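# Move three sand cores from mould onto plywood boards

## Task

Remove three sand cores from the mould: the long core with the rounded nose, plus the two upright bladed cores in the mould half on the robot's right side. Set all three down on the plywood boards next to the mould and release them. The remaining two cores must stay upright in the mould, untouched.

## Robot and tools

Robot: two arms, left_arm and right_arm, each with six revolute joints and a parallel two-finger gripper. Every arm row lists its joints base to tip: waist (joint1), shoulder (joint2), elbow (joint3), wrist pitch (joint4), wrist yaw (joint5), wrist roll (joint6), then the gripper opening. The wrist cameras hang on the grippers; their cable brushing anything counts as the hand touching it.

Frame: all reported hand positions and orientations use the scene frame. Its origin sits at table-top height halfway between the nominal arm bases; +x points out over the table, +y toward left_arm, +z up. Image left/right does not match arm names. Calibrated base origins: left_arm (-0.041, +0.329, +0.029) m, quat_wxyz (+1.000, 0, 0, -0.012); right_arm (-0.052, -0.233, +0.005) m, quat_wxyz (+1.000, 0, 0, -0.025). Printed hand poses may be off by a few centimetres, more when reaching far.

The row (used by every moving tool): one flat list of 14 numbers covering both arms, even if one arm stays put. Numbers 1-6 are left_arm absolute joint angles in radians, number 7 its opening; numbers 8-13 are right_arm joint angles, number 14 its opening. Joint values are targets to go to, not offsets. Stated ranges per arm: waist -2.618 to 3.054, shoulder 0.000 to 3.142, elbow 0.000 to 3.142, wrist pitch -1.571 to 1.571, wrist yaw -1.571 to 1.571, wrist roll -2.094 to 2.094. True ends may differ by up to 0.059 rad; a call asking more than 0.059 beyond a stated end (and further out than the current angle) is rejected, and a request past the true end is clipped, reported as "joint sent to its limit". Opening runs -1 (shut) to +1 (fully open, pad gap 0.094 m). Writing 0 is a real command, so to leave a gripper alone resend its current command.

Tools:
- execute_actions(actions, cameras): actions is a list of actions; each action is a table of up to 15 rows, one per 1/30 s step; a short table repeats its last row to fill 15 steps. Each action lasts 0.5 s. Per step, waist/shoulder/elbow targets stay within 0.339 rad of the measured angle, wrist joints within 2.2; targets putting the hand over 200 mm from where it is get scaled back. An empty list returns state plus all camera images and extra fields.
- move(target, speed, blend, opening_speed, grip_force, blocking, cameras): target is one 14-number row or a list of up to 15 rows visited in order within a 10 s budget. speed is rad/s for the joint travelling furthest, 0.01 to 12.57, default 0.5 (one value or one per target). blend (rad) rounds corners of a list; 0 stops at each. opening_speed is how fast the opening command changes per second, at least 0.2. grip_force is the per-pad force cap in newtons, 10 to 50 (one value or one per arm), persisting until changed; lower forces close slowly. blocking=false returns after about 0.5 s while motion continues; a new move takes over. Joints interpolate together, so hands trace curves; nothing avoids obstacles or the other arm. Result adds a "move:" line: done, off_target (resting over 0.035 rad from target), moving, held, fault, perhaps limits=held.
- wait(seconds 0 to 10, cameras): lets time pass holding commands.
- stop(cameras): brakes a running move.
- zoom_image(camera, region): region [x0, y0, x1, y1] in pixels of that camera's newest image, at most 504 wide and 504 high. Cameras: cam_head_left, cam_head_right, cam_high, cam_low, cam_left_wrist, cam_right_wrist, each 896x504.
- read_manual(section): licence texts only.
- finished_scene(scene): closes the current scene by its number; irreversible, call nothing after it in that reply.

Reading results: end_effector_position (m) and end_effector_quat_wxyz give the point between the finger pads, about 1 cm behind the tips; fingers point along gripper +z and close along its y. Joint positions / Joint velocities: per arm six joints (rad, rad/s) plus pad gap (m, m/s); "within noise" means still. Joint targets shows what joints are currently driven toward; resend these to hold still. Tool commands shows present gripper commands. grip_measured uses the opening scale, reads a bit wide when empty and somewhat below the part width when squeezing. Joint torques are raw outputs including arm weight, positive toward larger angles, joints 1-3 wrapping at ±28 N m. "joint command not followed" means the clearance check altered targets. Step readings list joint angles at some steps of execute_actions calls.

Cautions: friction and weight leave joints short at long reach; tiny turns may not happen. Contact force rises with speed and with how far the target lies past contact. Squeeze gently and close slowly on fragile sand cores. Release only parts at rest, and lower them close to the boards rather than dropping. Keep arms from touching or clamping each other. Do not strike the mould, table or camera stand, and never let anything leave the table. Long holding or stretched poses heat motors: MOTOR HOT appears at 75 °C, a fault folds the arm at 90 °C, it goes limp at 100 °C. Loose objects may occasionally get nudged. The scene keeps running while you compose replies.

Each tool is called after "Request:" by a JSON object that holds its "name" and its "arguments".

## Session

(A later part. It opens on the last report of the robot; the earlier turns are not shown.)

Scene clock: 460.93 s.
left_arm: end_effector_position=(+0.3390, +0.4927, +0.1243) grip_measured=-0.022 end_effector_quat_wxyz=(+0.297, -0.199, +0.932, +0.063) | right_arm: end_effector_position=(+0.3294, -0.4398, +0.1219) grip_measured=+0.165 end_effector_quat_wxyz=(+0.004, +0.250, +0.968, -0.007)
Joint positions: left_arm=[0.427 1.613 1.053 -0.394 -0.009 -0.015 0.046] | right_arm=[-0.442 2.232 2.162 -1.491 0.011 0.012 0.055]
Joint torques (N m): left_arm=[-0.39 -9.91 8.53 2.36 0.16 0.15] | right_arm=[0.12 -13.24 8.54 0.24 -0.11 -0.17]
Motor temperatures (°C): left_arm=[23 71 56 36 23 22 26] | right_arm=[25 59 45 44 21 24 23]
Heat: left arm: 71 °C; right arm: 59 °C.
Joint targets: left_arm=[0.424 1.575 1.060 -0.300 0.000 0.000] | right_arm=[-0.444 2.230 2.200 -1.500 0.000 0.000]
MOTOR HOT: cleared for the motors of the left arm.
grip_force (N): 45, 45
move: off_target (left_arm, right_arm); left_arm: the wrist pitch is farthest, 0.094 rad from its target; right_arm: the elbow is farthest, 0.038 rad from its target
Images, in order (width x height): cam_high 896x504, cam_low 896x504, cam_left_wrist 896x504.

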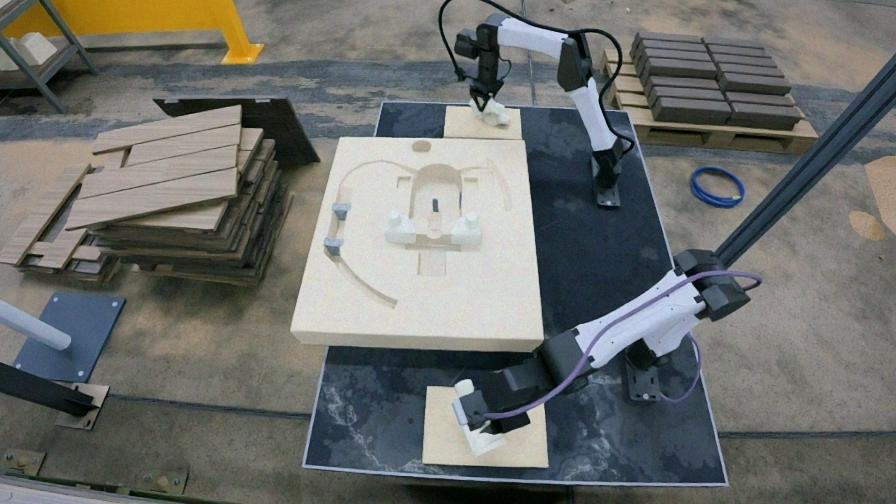

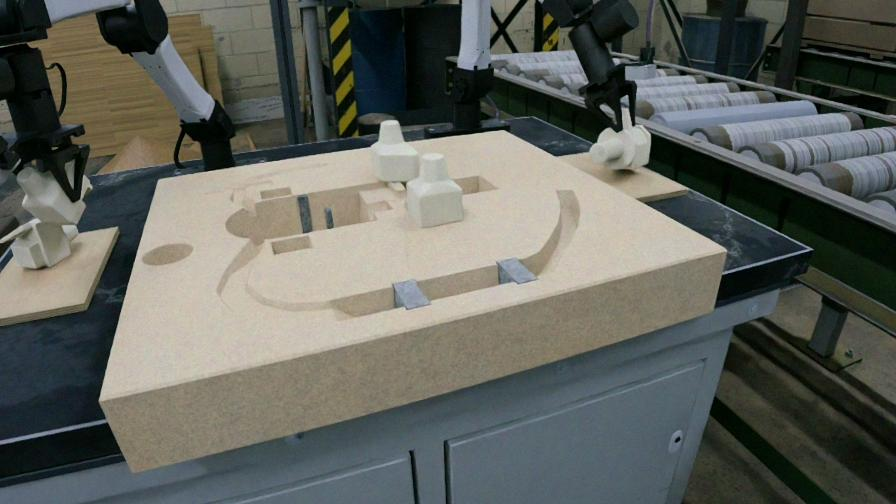

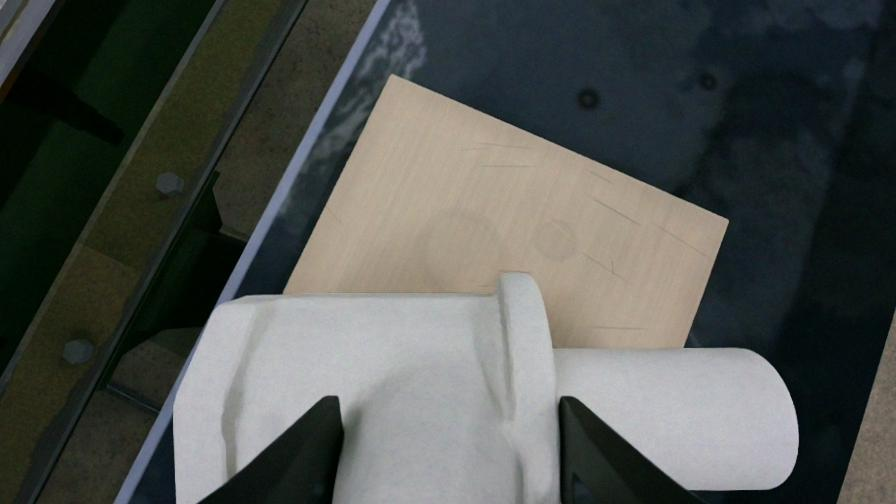

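Request:
{"name": "move", "arguments": {"target": [0.424,1.585,0.985,-0.205,0,0,-0.6,-0.402,2.23,2.2,-1.5,0,0,-0.1], "speed": 0.15, "cameras": ["cam_low","cam_right_wrist","cam_head_right"]}}

Request:
{"name": "zoom_image", "arguments": {"camera": "cam_low", "region": [540, 60, 700, 220]}}

Scene clock: 467.50 s.
left_arm: end_effector_position=(+0.3389, +0.4924, +0.1126) grip_measured=-0.022 end_effector_quat_wxyz=(+0.310, -0.197, +0.928, +0.066) | right_arm: end_effector_position=(+0.3370, -0.4251, +0.1219) grip_measured=+0.165 end_effector_quat_wxyz=(+0.004, +0.231, +0.973, -0.006)
Joint positions: left_arm=[0.427 1.613 0.985 -0.298 -0.008 -0.012 0.046] | right_arm=[-0.404 2.232 2.162 -1.491 0.011 0.012 0.055]
Joint torques (N m): left_arm=[-0.4 -8.96 7.75 2.41 0.15 0.14] | right_arm=[0.47 -13.24 8.61 0.23 -0.14 -0.18]
Motor temperatures (°C): left_arm=[23 67 55 37 22 22 27] | right_arm=[25 58 46 43 21 24 24]
Heat: left arm: 67 °C; right arm: 58 °C.
Joint targets: left_arm=[0.424 1.585 0.985 -0.205 0.000 0.000] | right_arm=[-0.402 2.230 2.200 -1.500 0.000 0.000]
grip_force (N): 45, 45
move: off_target (left_arm, right_arm); left_arm: the wrist pitch is farthest, 0.093 rad from its target; right_arm: the elbow is farthest, 0.038 rad from its target
Images, in order (width x height): cam_head_right 896x504, cam_low 896x504, cam_right_wrist 896x504.

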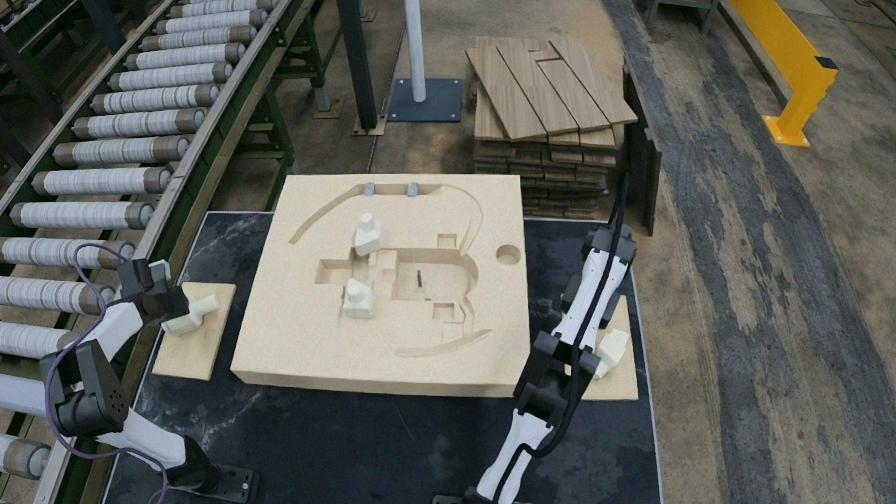

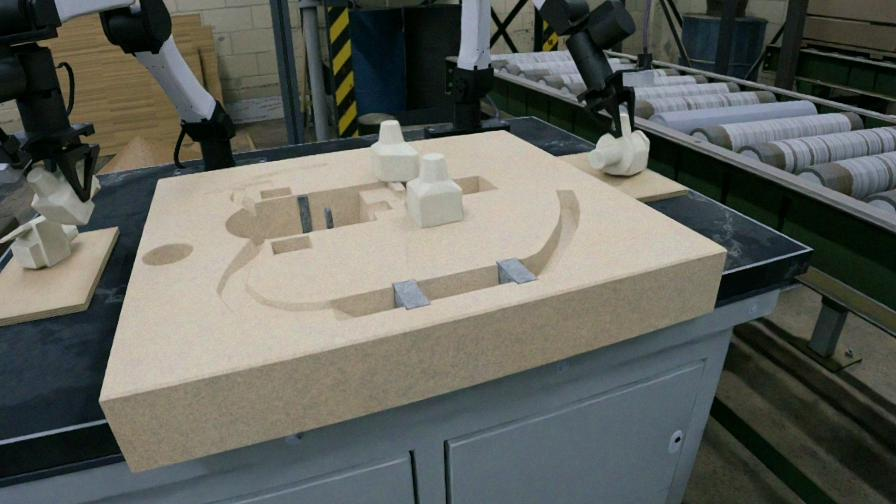

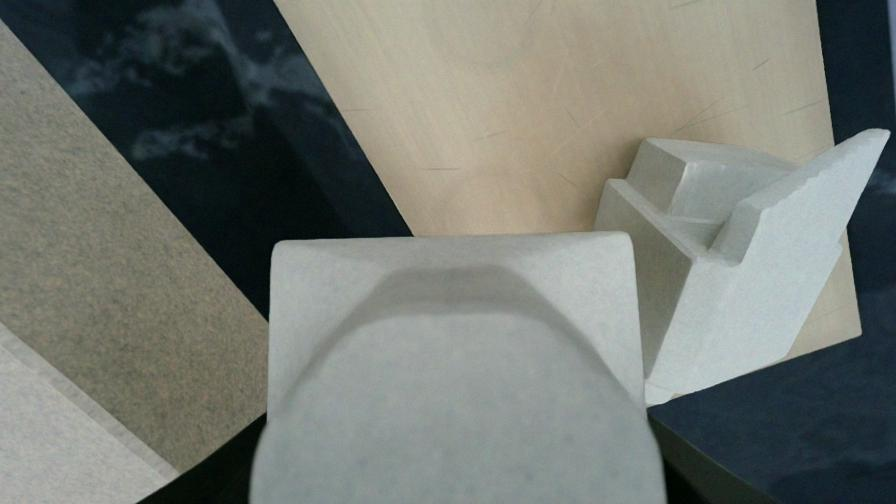

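Scaled by 3.150 from the camera's 896x504 image, which has a finer 1280x720 frame.

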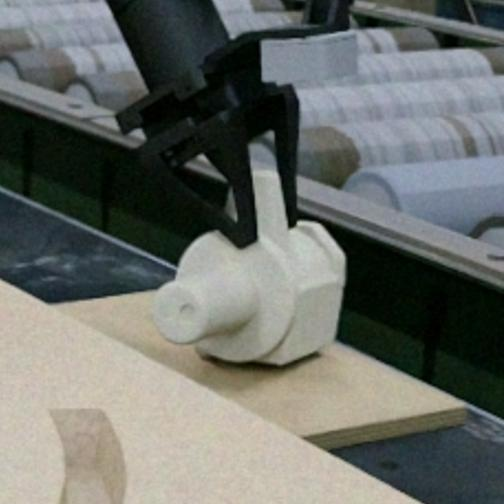

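Request:
{"name": "move", "arguments": {"target": [0.424,1.615,0.965,-0.155,0,0,-0.6,-0.402,2.225,2.065,-1.375,0,0,-0.1], "speed": 0.2, "cameras": ["cam_low","cam_right_wrist","cam_high"]}}

Request:
{"name": "zoom_image", "arguments": {"camera": "cam_low", "region": [540, 60, 700, 220]}}

Request:
{"name": "zoom_image", "arguments": {"camera": "cam_low", "region": [0, 130, 160, 290]}}

Scene clock: 476.30 s.
left_arm: end_effector_position=(+0.3430, +0.4941, +0.1115) grip_measured=-0.022 end_effector_quat_wxyz=(+0.323, -0.196, +0.923, +0.068) | right_arm: end_effector_position=(+0.3386, -0.4259, +0.0968) grip_measured=+0.165 end_effector_quat_wxyz=(+0.002, +0.231, +0.973, -0.006)
Joint positions: left_arm=[0.427 1.617 0.967 -0.247 -0.008 -0.012 0.046] | right_arm=[-0.404 2.232 2.062 -1.395 0.011 0.012 0.055]
Joint torques (N m): left_arm=[-0.39 -6.79 7.6 2.45 0.17 0.14] | right_arm=[0.51 -13.85 5.93 0.52 -0.1 -0.19]
Motor temperatures (°C): left_arm=[23 63 53 39 22 22 27] | right_arm=[25 58 46 41 21 24 24]
Heat: left arm: 63 °C; right arm: 58 °C.
Joint targets: left_arm=[0.424 1.615 0.965 -0.155 0.000 0.000] | right_arm=[-0.402 2.225 2.065 -1.375 0.000 0.000]
grip_force (N): 45, 45
move: off_target (left_arm); left_arm: the wrist pitch is farthest, 0.092 rad from its target
Images, in order (width x height): cam_high 896x504, cam_low 896x504, cam_right_wrist 896x504.

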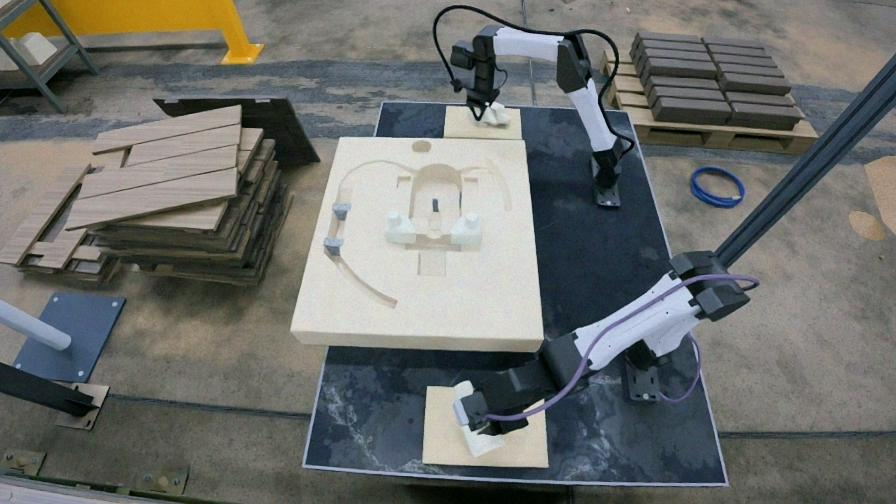

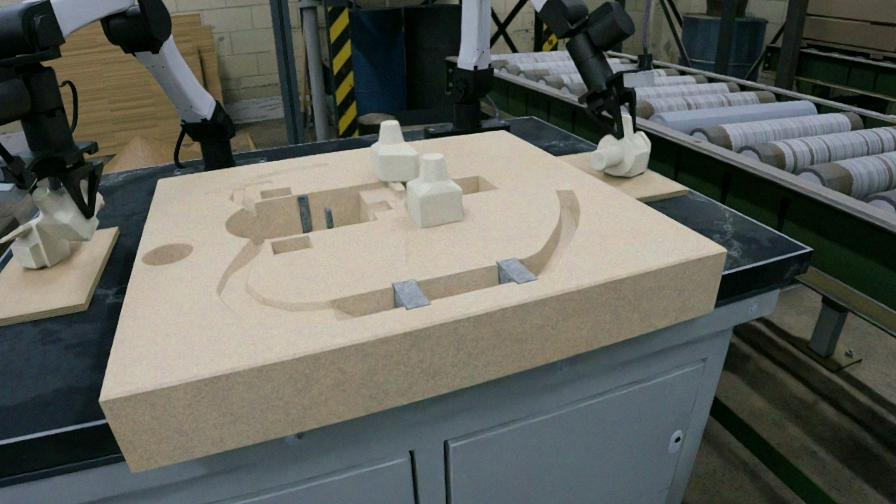

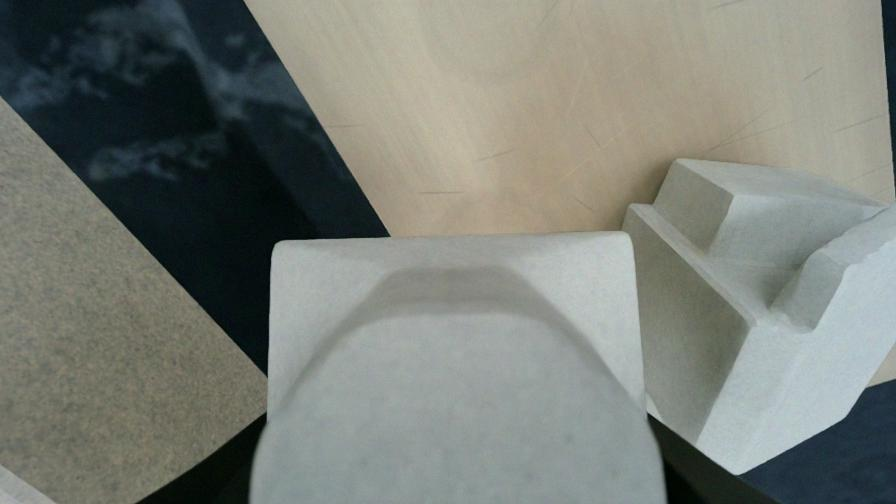

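Scaled by 3.150 from the camera's 896x504 image, which has a finer 1280x720 frame.

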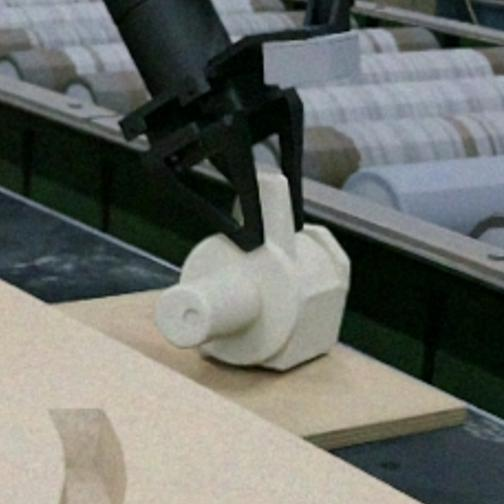

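Scaled by 3.150 from the camera's 896x504 image, which has a finer 1280x720 frame.

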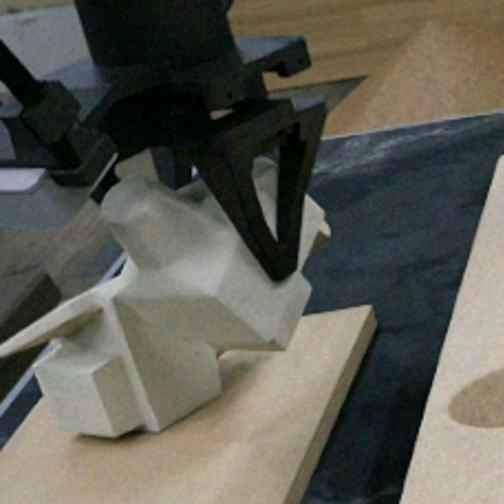

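Request:
{"name": "move", "arguments": {"target": [[0.424,1.60,0.965,-0.16,0,0,0.3,-0.402,2.225,1.99,-1.315,0,0,-0.1],[0.424,1.50,1.25,-0.50,0,0,0.3,-0.402,2.225,1.985,-1.31,0,0,-0.1],[0.35,1.1,1.05,-0.6,0,0,0.3,-0.402,2.225,1.985,-1.31,0,0,-0.1]], "speed": [0.2,0.25,0.6], "opening_speed": 0.5, "blend": [0,0.1,0], "cameras": ["cam_low","cam_right_wrist","cam_high"]}}

Request:
{"name": "zoom_image", "arguments": {"camera": "cam_low", "region": [540, 60, 700, 220]}}

Request:
{"name": "zoom_image", "arguments": {"camera": "cam_low", "region": [0, 130, 160, 290]}}

Scene clock: 487.97 s.
left_arm: end_effector_position=(+0.2895, +0.4429, +0.2851) grip_measured=+0.299 end_effector_quat_wxyz=(+0.450, -0.152, +0.877, +0.074) | right_arm: end_effector_position=(+0.3371, -0.4252, +0.0779) grip_measured=+0.165 end_effector_quat_wxyz=(-0.003, +0.231, +0.973, -0.005)
Joint positions: left_arm=[0.355 1.105 1.072 -0.589 -0.002 -0.011 0.061] | right_arm=[-0.404 2.232 1.987 -1.33 0.011 0.012 0.055]
Joint torques (N m): left_arm=[-0.66 -3.47 6.49 1.77 0.12 0.12] | right_arm=[0.59 -13.91 5.56 0.5 -0.12 -0.22]
Motor temperatures (°C): left_arm=[23 60 52 39 22 22 27] | right_arm=[25 58 44 40 21 24 24]
Heat: left arm: 60 °C; right arm: 58 °C.
Joint targets: left_arm=[0.350 1.100 1.050 -0.600 0.000 0.000] | right_arm=[-0.402 2.225 1.985 -1.310 0.000 0.000]
grip_force (N): 45, 45
move: done
Images, in order (width x height): cam_high 896x504, cam_low 896x504, cam_right_wrist 896x504.

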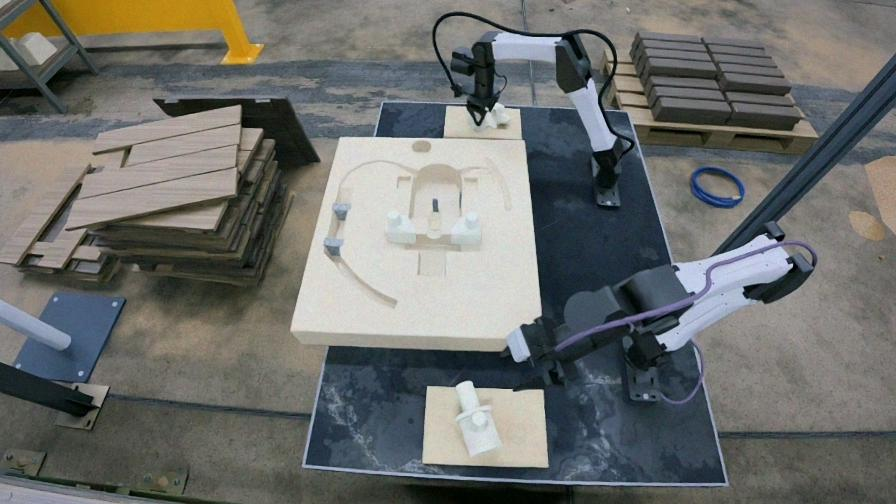

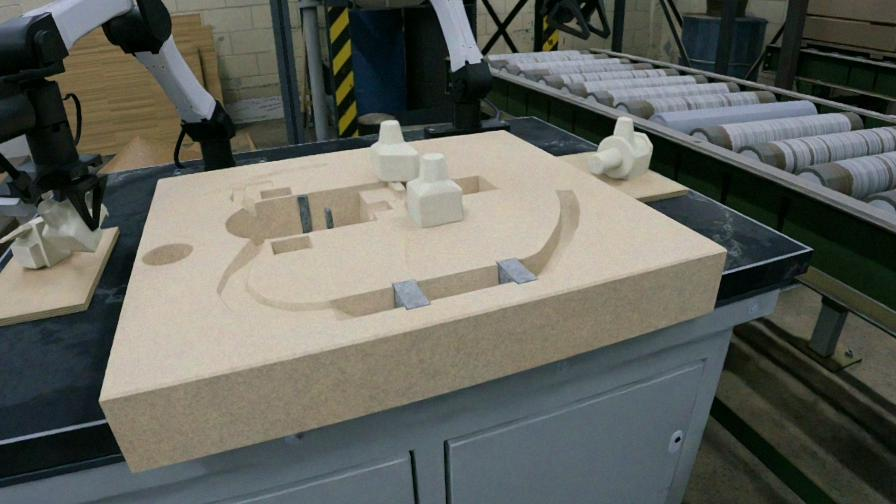

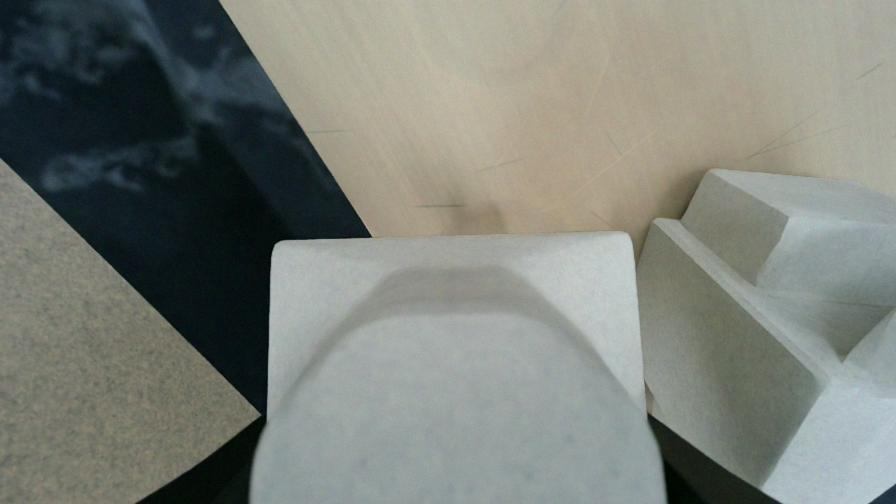

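Scaled by 3.150 from the camera's 896x504 image, which has a finer 1280x720 frame.

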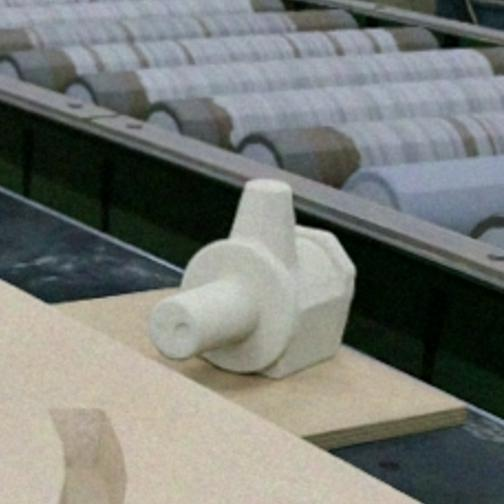

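Scaled by 3.150 from the camera's 896x504 image, which has a finer 1280x720 frame.

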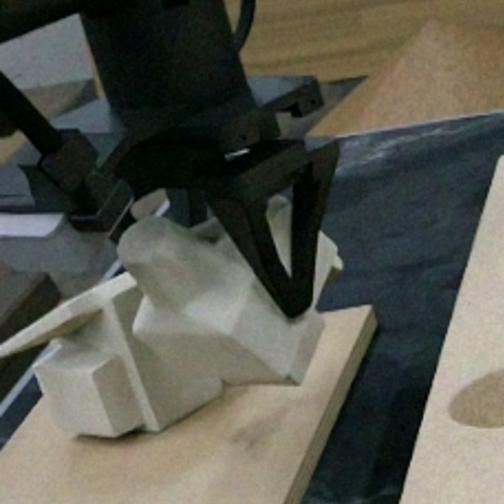

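Request:
{"name": "move", "arguments": {"target": [[0.35,1.1,1.05,-0.6,0,0,0.3,-0.402,2.23,1.93,-1.25,0,0,-0.1],[0.35,1.1,1.05,-0.6,0,0,0.3,-0.402,2.235,1.93,-1.25,0,0,0.175]], "speed": [0.2,0.1], "opening_speed": 0.3, "grip_force": [45,10], "cameras": ["cam_low","cam_right_wrist","cam_high"]}}

Request:
{"name": "zoom_image", "arguments": {"camera": "cam_low", "region": [0, 130, 160, 290]}}

Scene clock: 495.40 s.
left_arm: end_effector_position=(+0.2894, +0.4429, +0.2850) grip_measured=+0.299 end_effector_quat_wxyz=(+0.450, -0.152, +0.877, +0.074) | right_arm: end_effector_position=(+0.3368, -0.4250, +0.0629) grip_measured=+0.182 end_effector_quat_wxyz=(-0.003, +0.231, +0.973, -0.005)
Joint positions: left_arm=[0.355 1.105 1.072 -0.59 -0.002 -0.011 0.061] | right_arm=[-0.404 2.232 1.928 -1.27 0.011 0.012 0.056]
Joint torques (N m): left_arm=[-0.54 -3.48 6.43 1.75 0.11 0.11] | right_arm=[0.35 -12.85 6.12 0.5 -0.14 -0.19]
Motor temperatures (°C): left_arm=[23 57 50 39 22 22 26] | right_arm=[25 58 43 40 21 24 24]
Heat: left arm: 57 °C; right arm: 58 °C.
Joint targets: left_arm=[0.350 1.100 1.050 -0.600 0.000 0.000] | right_arm=[-0.402 2.235 1.930 -1.250 0.000 0.000]
grip_force (N): 45, 10
move: done
Images, in order (width x height): cam_high 896x504, cam_low 896x504, cam_right_wrist 896x504.

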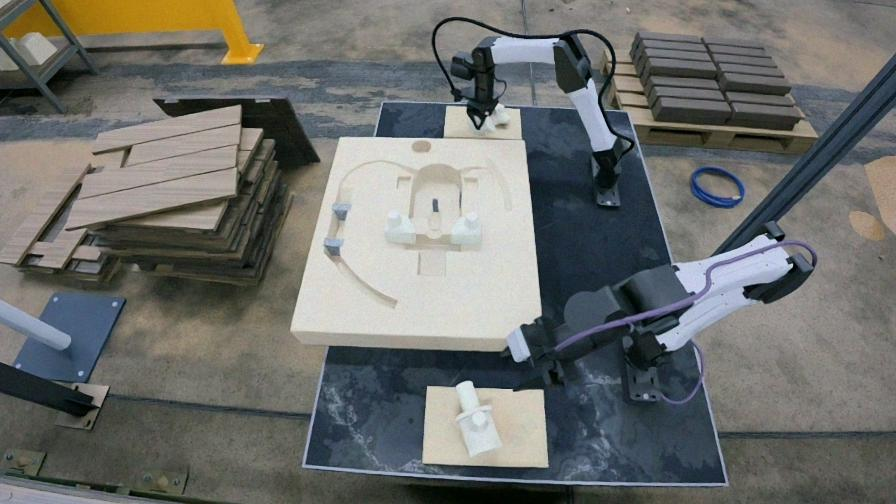

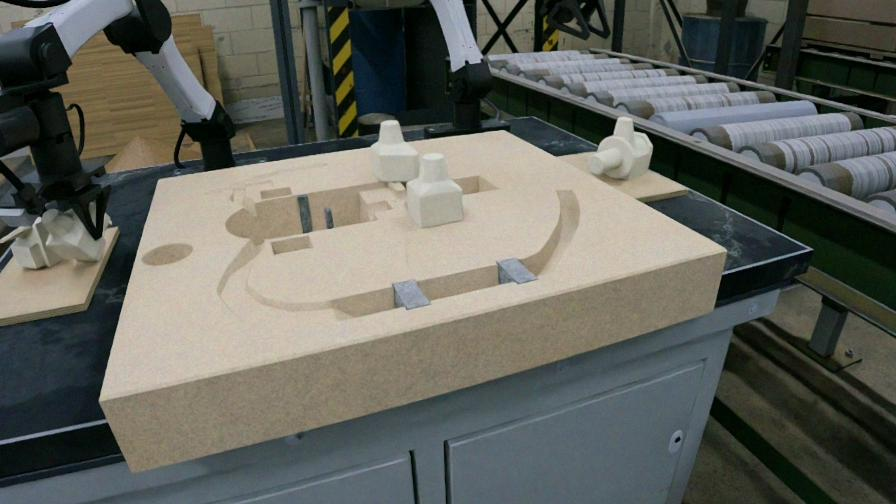

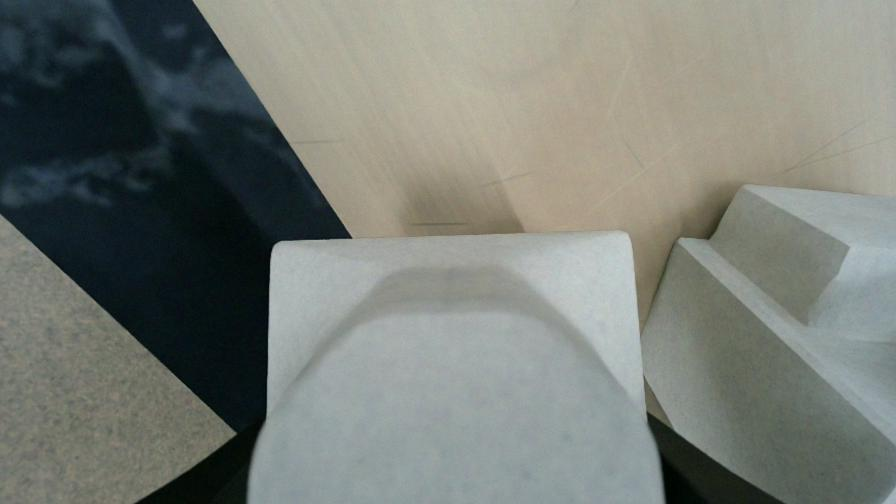

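Scaled by 3.150 from the camera's 896x504 image, which has a finer 1280x720 frame.

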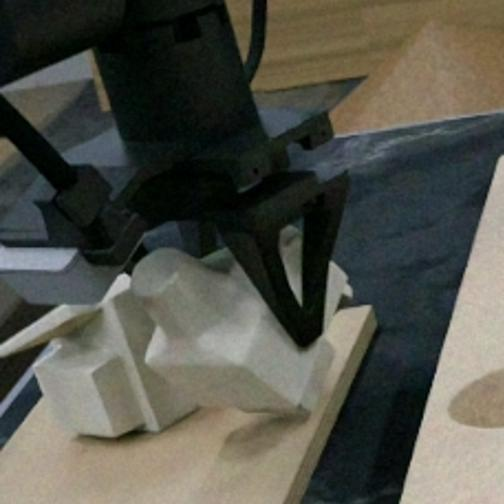

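Request:
{"name": "move", "arguments": {"target": [0.35,1.1,1.05,-0.6,0,0,0.3,-0.402,2.235,1.87,-1.19,0,0,0.175], "speed": 0.15, "cameras": ["cam_low"]}}

Request:
{"name": "zoom_image", "arguments": {"camera": "cam_low", "region": [0, 130, 160, 290]}}

Scene clock: 500.63 s.
left_arm: end_effector_position=(+0.2894, +0.4429, +0.2850) grip_measured=+0.299 end_effector_quat_wxyz=(+0.450, -0.152, +0.877, +0.074) | right_arm: end_effector_position=(+0.3350, -0.4240, +0.0561) grip_measured=+0.182 end_effector_quat_wxyz=(-0.004, +0.231, +0.973, -0.004)
Joint positions: left_arm=[0.355 1.105 1.072 -0.59 -0.002 -0.011 0.061] | right_arm=[-0.404 2.229 1.897 -1.245 0.01 0.012 0.056]
Joint torques (N m): left_arm=[-0.57 -3.43 6.48 1.77 0.12 0.13] | right_arm=[0.51 -12.67 3.85 0.79 -0.12 -0.19]
Motor temperatures (°C): left_arm=[23 55 49 39 22 22 26] | right_arm=[25 58 43 39 21 24 23]
Heat: left arm: 55 °C; right arm: 58 °C.
Joint targets: left_arm=[0.350 1.100 1.050 -0.600 0.000 0.000] | right_arm=[-0.402 2.235 1.870 -1.190 0.000 0.000]
grip_force (N): 45, 10
move: off_target (right_arm); right_arm: the wrist pitch is farthest, 0.055 rad from its target
Images, in order (width x height): cam_low 896x504.

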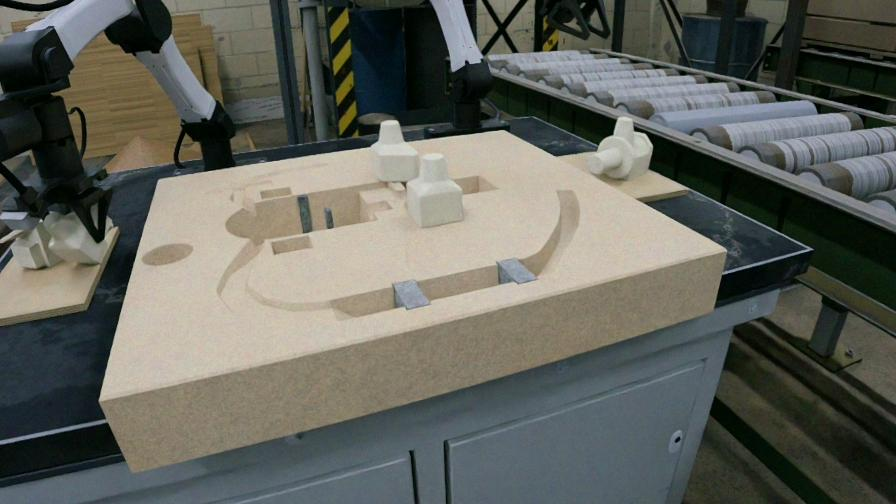

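Scaled by 3.150 from the camera's 896x504 image, which has a finer 1280x720 frame.

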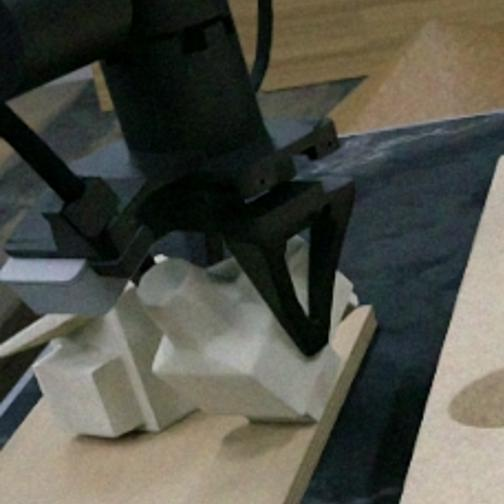

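Request:
{"name": "move", "arguments": {"target": [[0.35,1.1,1.05,-0.6,0,0,0.3,-0.402,2.235,1.875,-1.195,0,0,0.2],[0.35,1.1,1.05,-0.6,0,0,0.3,-0.402,2.24,1.86,-1.18,0,0,0.21]], "speed": 0.15, "opening_speed": 0.2, "cameras": ["cam_low","cam_right_wrist"]}}

Request:
{"name": "zoom_image", "arguments": {"camera": "cam_low", "region": [0, 130, 160, 290]}}

Scene clock: 508.70 s.
left_arm: end_effector_position=(+0.2894, +0.4429, +0.2850) grip_measured=+0.299 end_effector_quat_wxyz=(+0.450, -0.152, +0.877, +0.074) | right_arm: end_effector_position=(+0.3386, -0.4249, +0.0489) grip_measured=+0.208 end_effector_quat_wxyz=(+0.005, +0.231, +0.973, -0.004)
Joint positions: left_arm=[0.355 1.105 1.072 -0.59 -0.002 -0.011 0.061] | right_arm=[-0.404 2.229 1.868 -1.199 0.007 0.012 0.057]
Joint torques (N m): left_arm=[-0.54 -3.45 6.5 1.74 0.1 0.12] | right_arm=[0.51 -12.14 5.15 0.51 -0.08 -0.17]
Motor temperatures (°C): left_arm=[23 53 48 39 22 22 26] | right_arm=[25 57 41 39 21 24 23]
Heat: left arm: 53 °C; right arm: 57 °C.
Joint targets: left_arm=[0.350 1.100 1.050 -0.600 0.000 0.000] | right_arm=[-0.402 2.240 1.860 -1.180 0.000 0.000]
grip_force (N): 45, 10
move: done
Images, in order (width x height): cam_low 896x504, cam_right_wrist 896x504.

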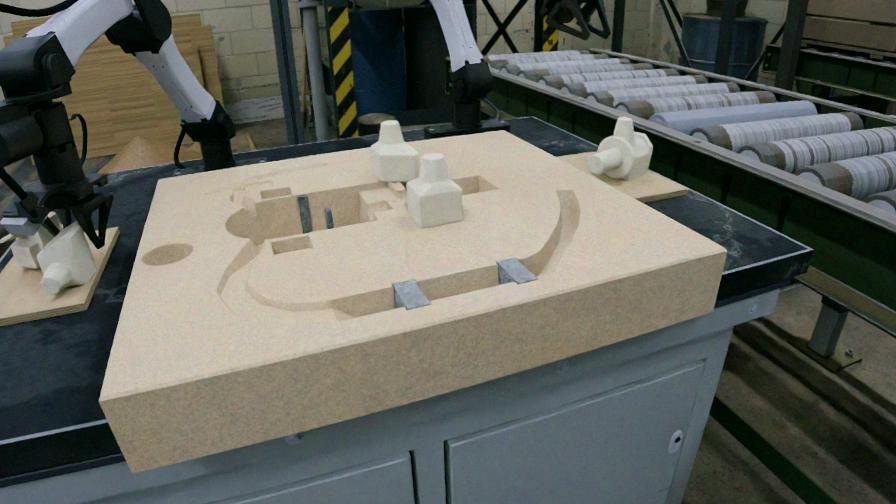

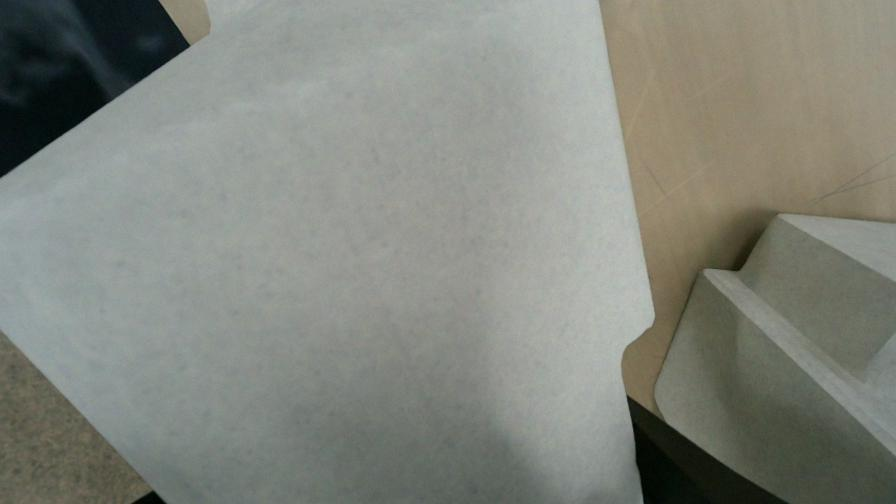

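Scaled by 3.150 from the camera's 896x504 image, which has a finer 1280x720 frame.

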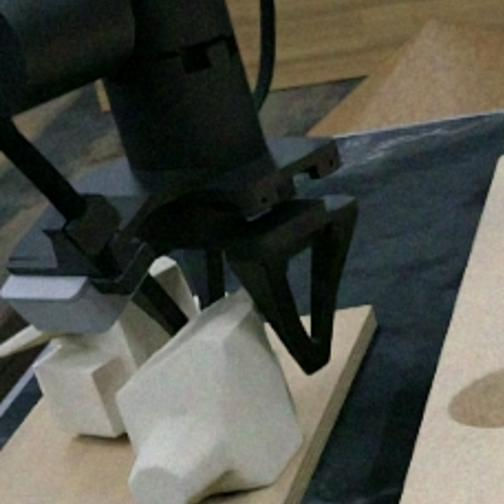

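Request:
{"name": "move", "arguments": {"target": [[0.35,1.1,1.05,-0.6,0,0,0.3,-0.402,2.235,1.87,-1.195,0,0,0.5],[0.35,1.1,1.05,-0.6,0,0,0.3,-0.402,2.25,2.15,-1.47,0,0,0.5],[0.35,1.1,1.05,-0.6,0,0,0.3,-0.35,1.6,1.6,-1.0,0,0,0.5]], "speed": [0.2,0.3,0.6], "opening_speed": 0.4, "blend": [0,0.1,0], "cameras": ["all"]}}

Request:
{"name": "zoom_image", "arguments": {"camera": "cam_low", "region": [0, 130, 160, 290]}}

Request:
{"name": "zoom_image", "arguments": {"camera": "cam_head_right", "region": [540, 280, 680, 420]}}

Scene clock: 518.27 s.
left_arm: end_effector_position=(+0.2894, +0.4429, +0.2850) grip_measured=+0.299 end_effector_quat_wxyz=(+0.450, -0.152, +0.877, +0.074) | right_arm: end_effector_position=(+0.3210, -0.3941, +0.2286) grip_measured=+0.498 end_effector_quat_wxyz=(+0.263, +0.200, +0.942, -0.056)
Joint positions: left_arm=[0.355 1.105 1.072 -0.59 -0.002 -0.011 0.061] | right_arm=[-0.355 1.616 1.609 -1.019 0.007 0.012 0.07]
Joint torques (N m): left_arm=[-0.53 -3.47 6.46 1.75 0.11 0.11] | right_arm=[0.75 -9.63 5.96 1.38 -0.07 -0.21]
Motor temperatures (°C): left_arm=[23 50 47 39 22 22 26] | right_arm=[25 56 40 39 21 24 23]
Heat: left arm: 50 °C; right arm: 56 °C.
Joint targets: left_arm=[0.350 1.100 1.050 -0.600 0.000 0.000] | right_arm=[-0.350 1.600 1.600 -1.000 0.000 0.000]
grip_force (N): 45, 10
move: done

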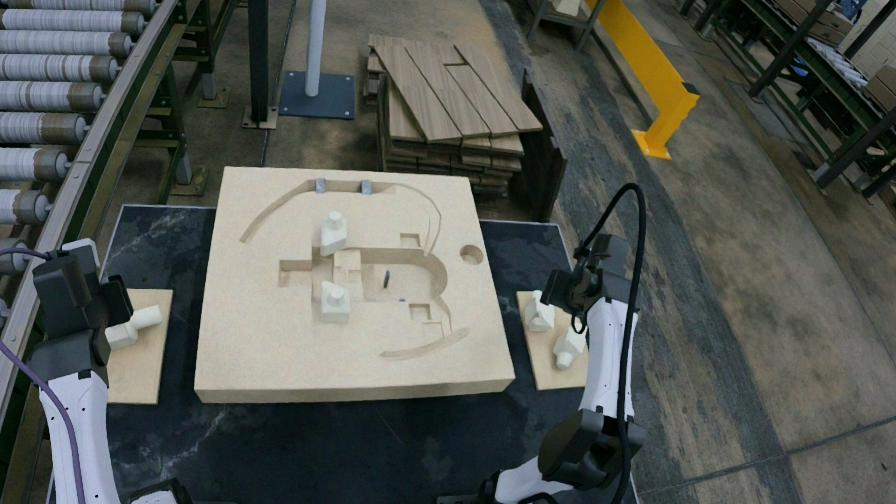

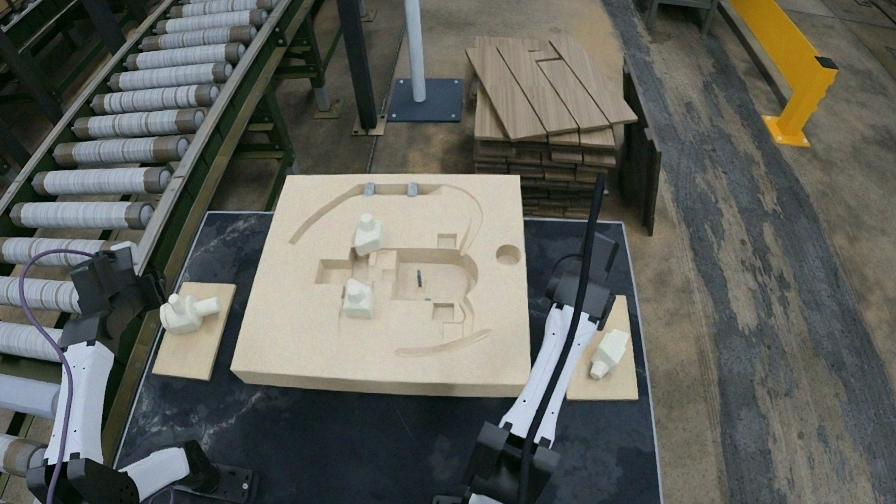

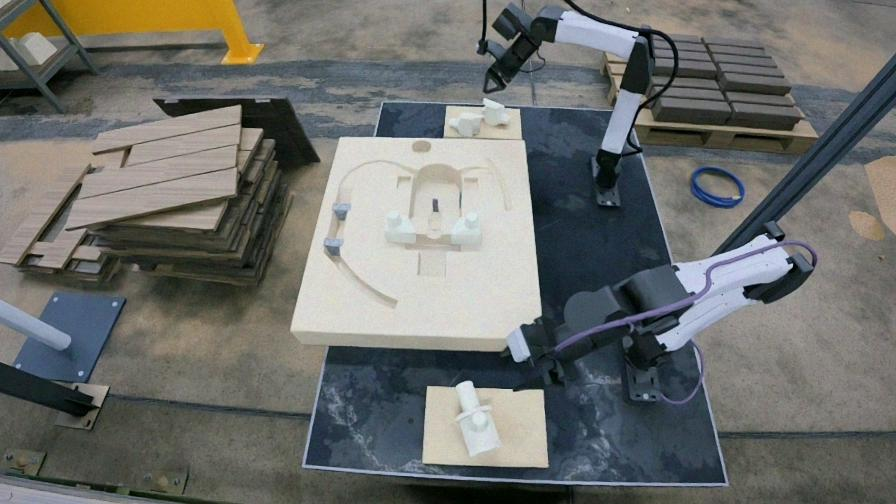

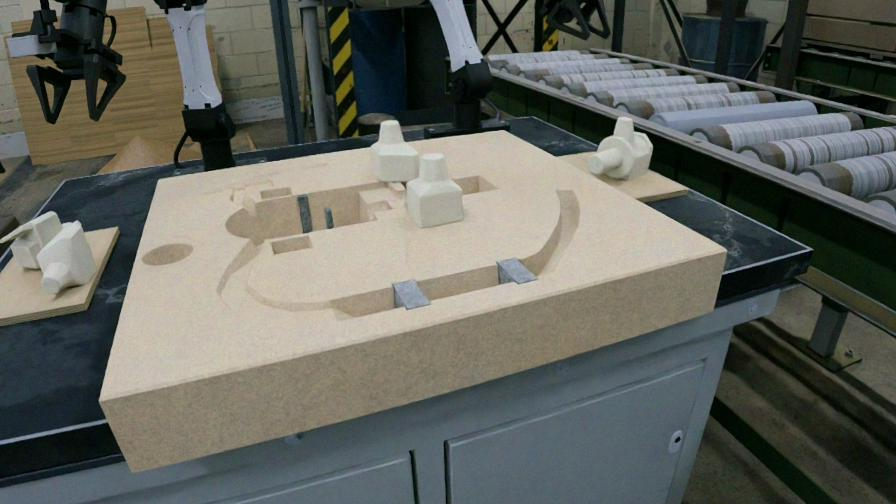

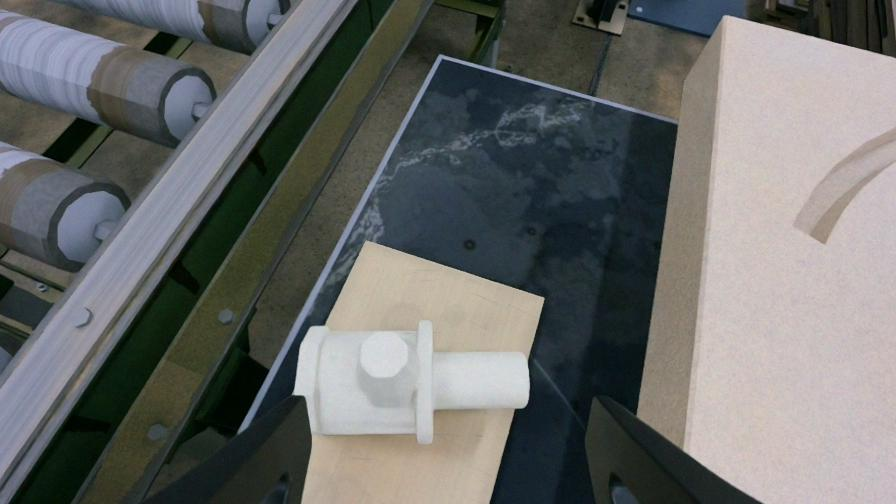

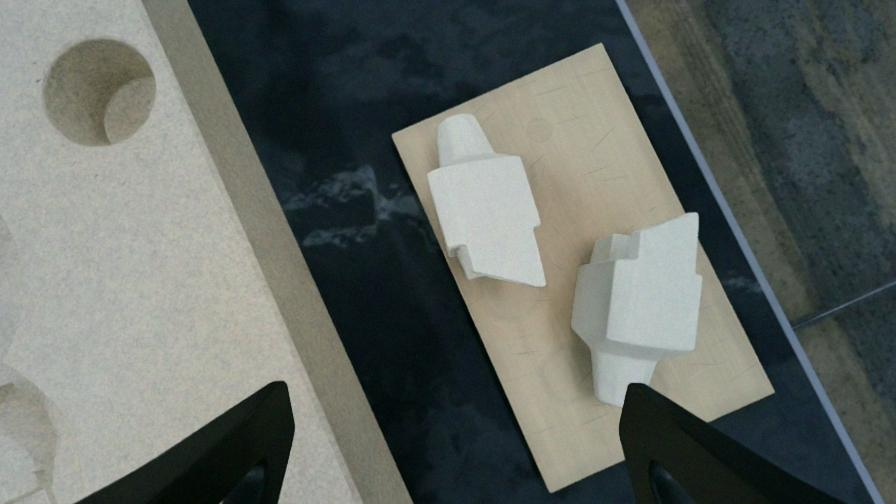

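Scaled by 3.150 from the camera's 896x504 image, which has a finer 1280x720 frame.

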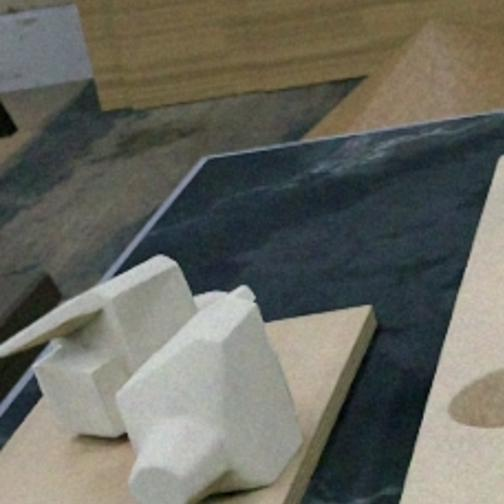

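Scaled by 3.600 from the camera's 896x504 image, which has a finer 1280x720 frame.

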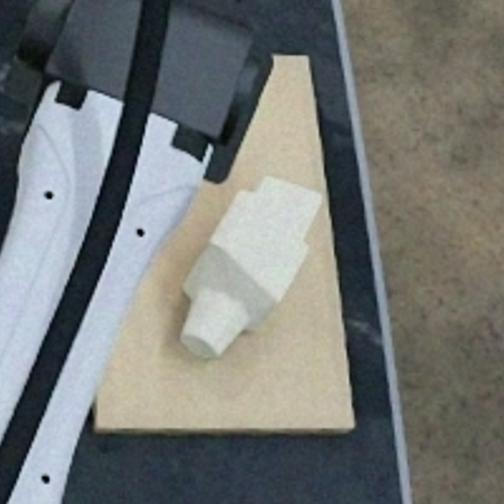

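Request:
{"name": "finished_scene", "arguments": {"scene": 1}}

The scene is finished: the task was done.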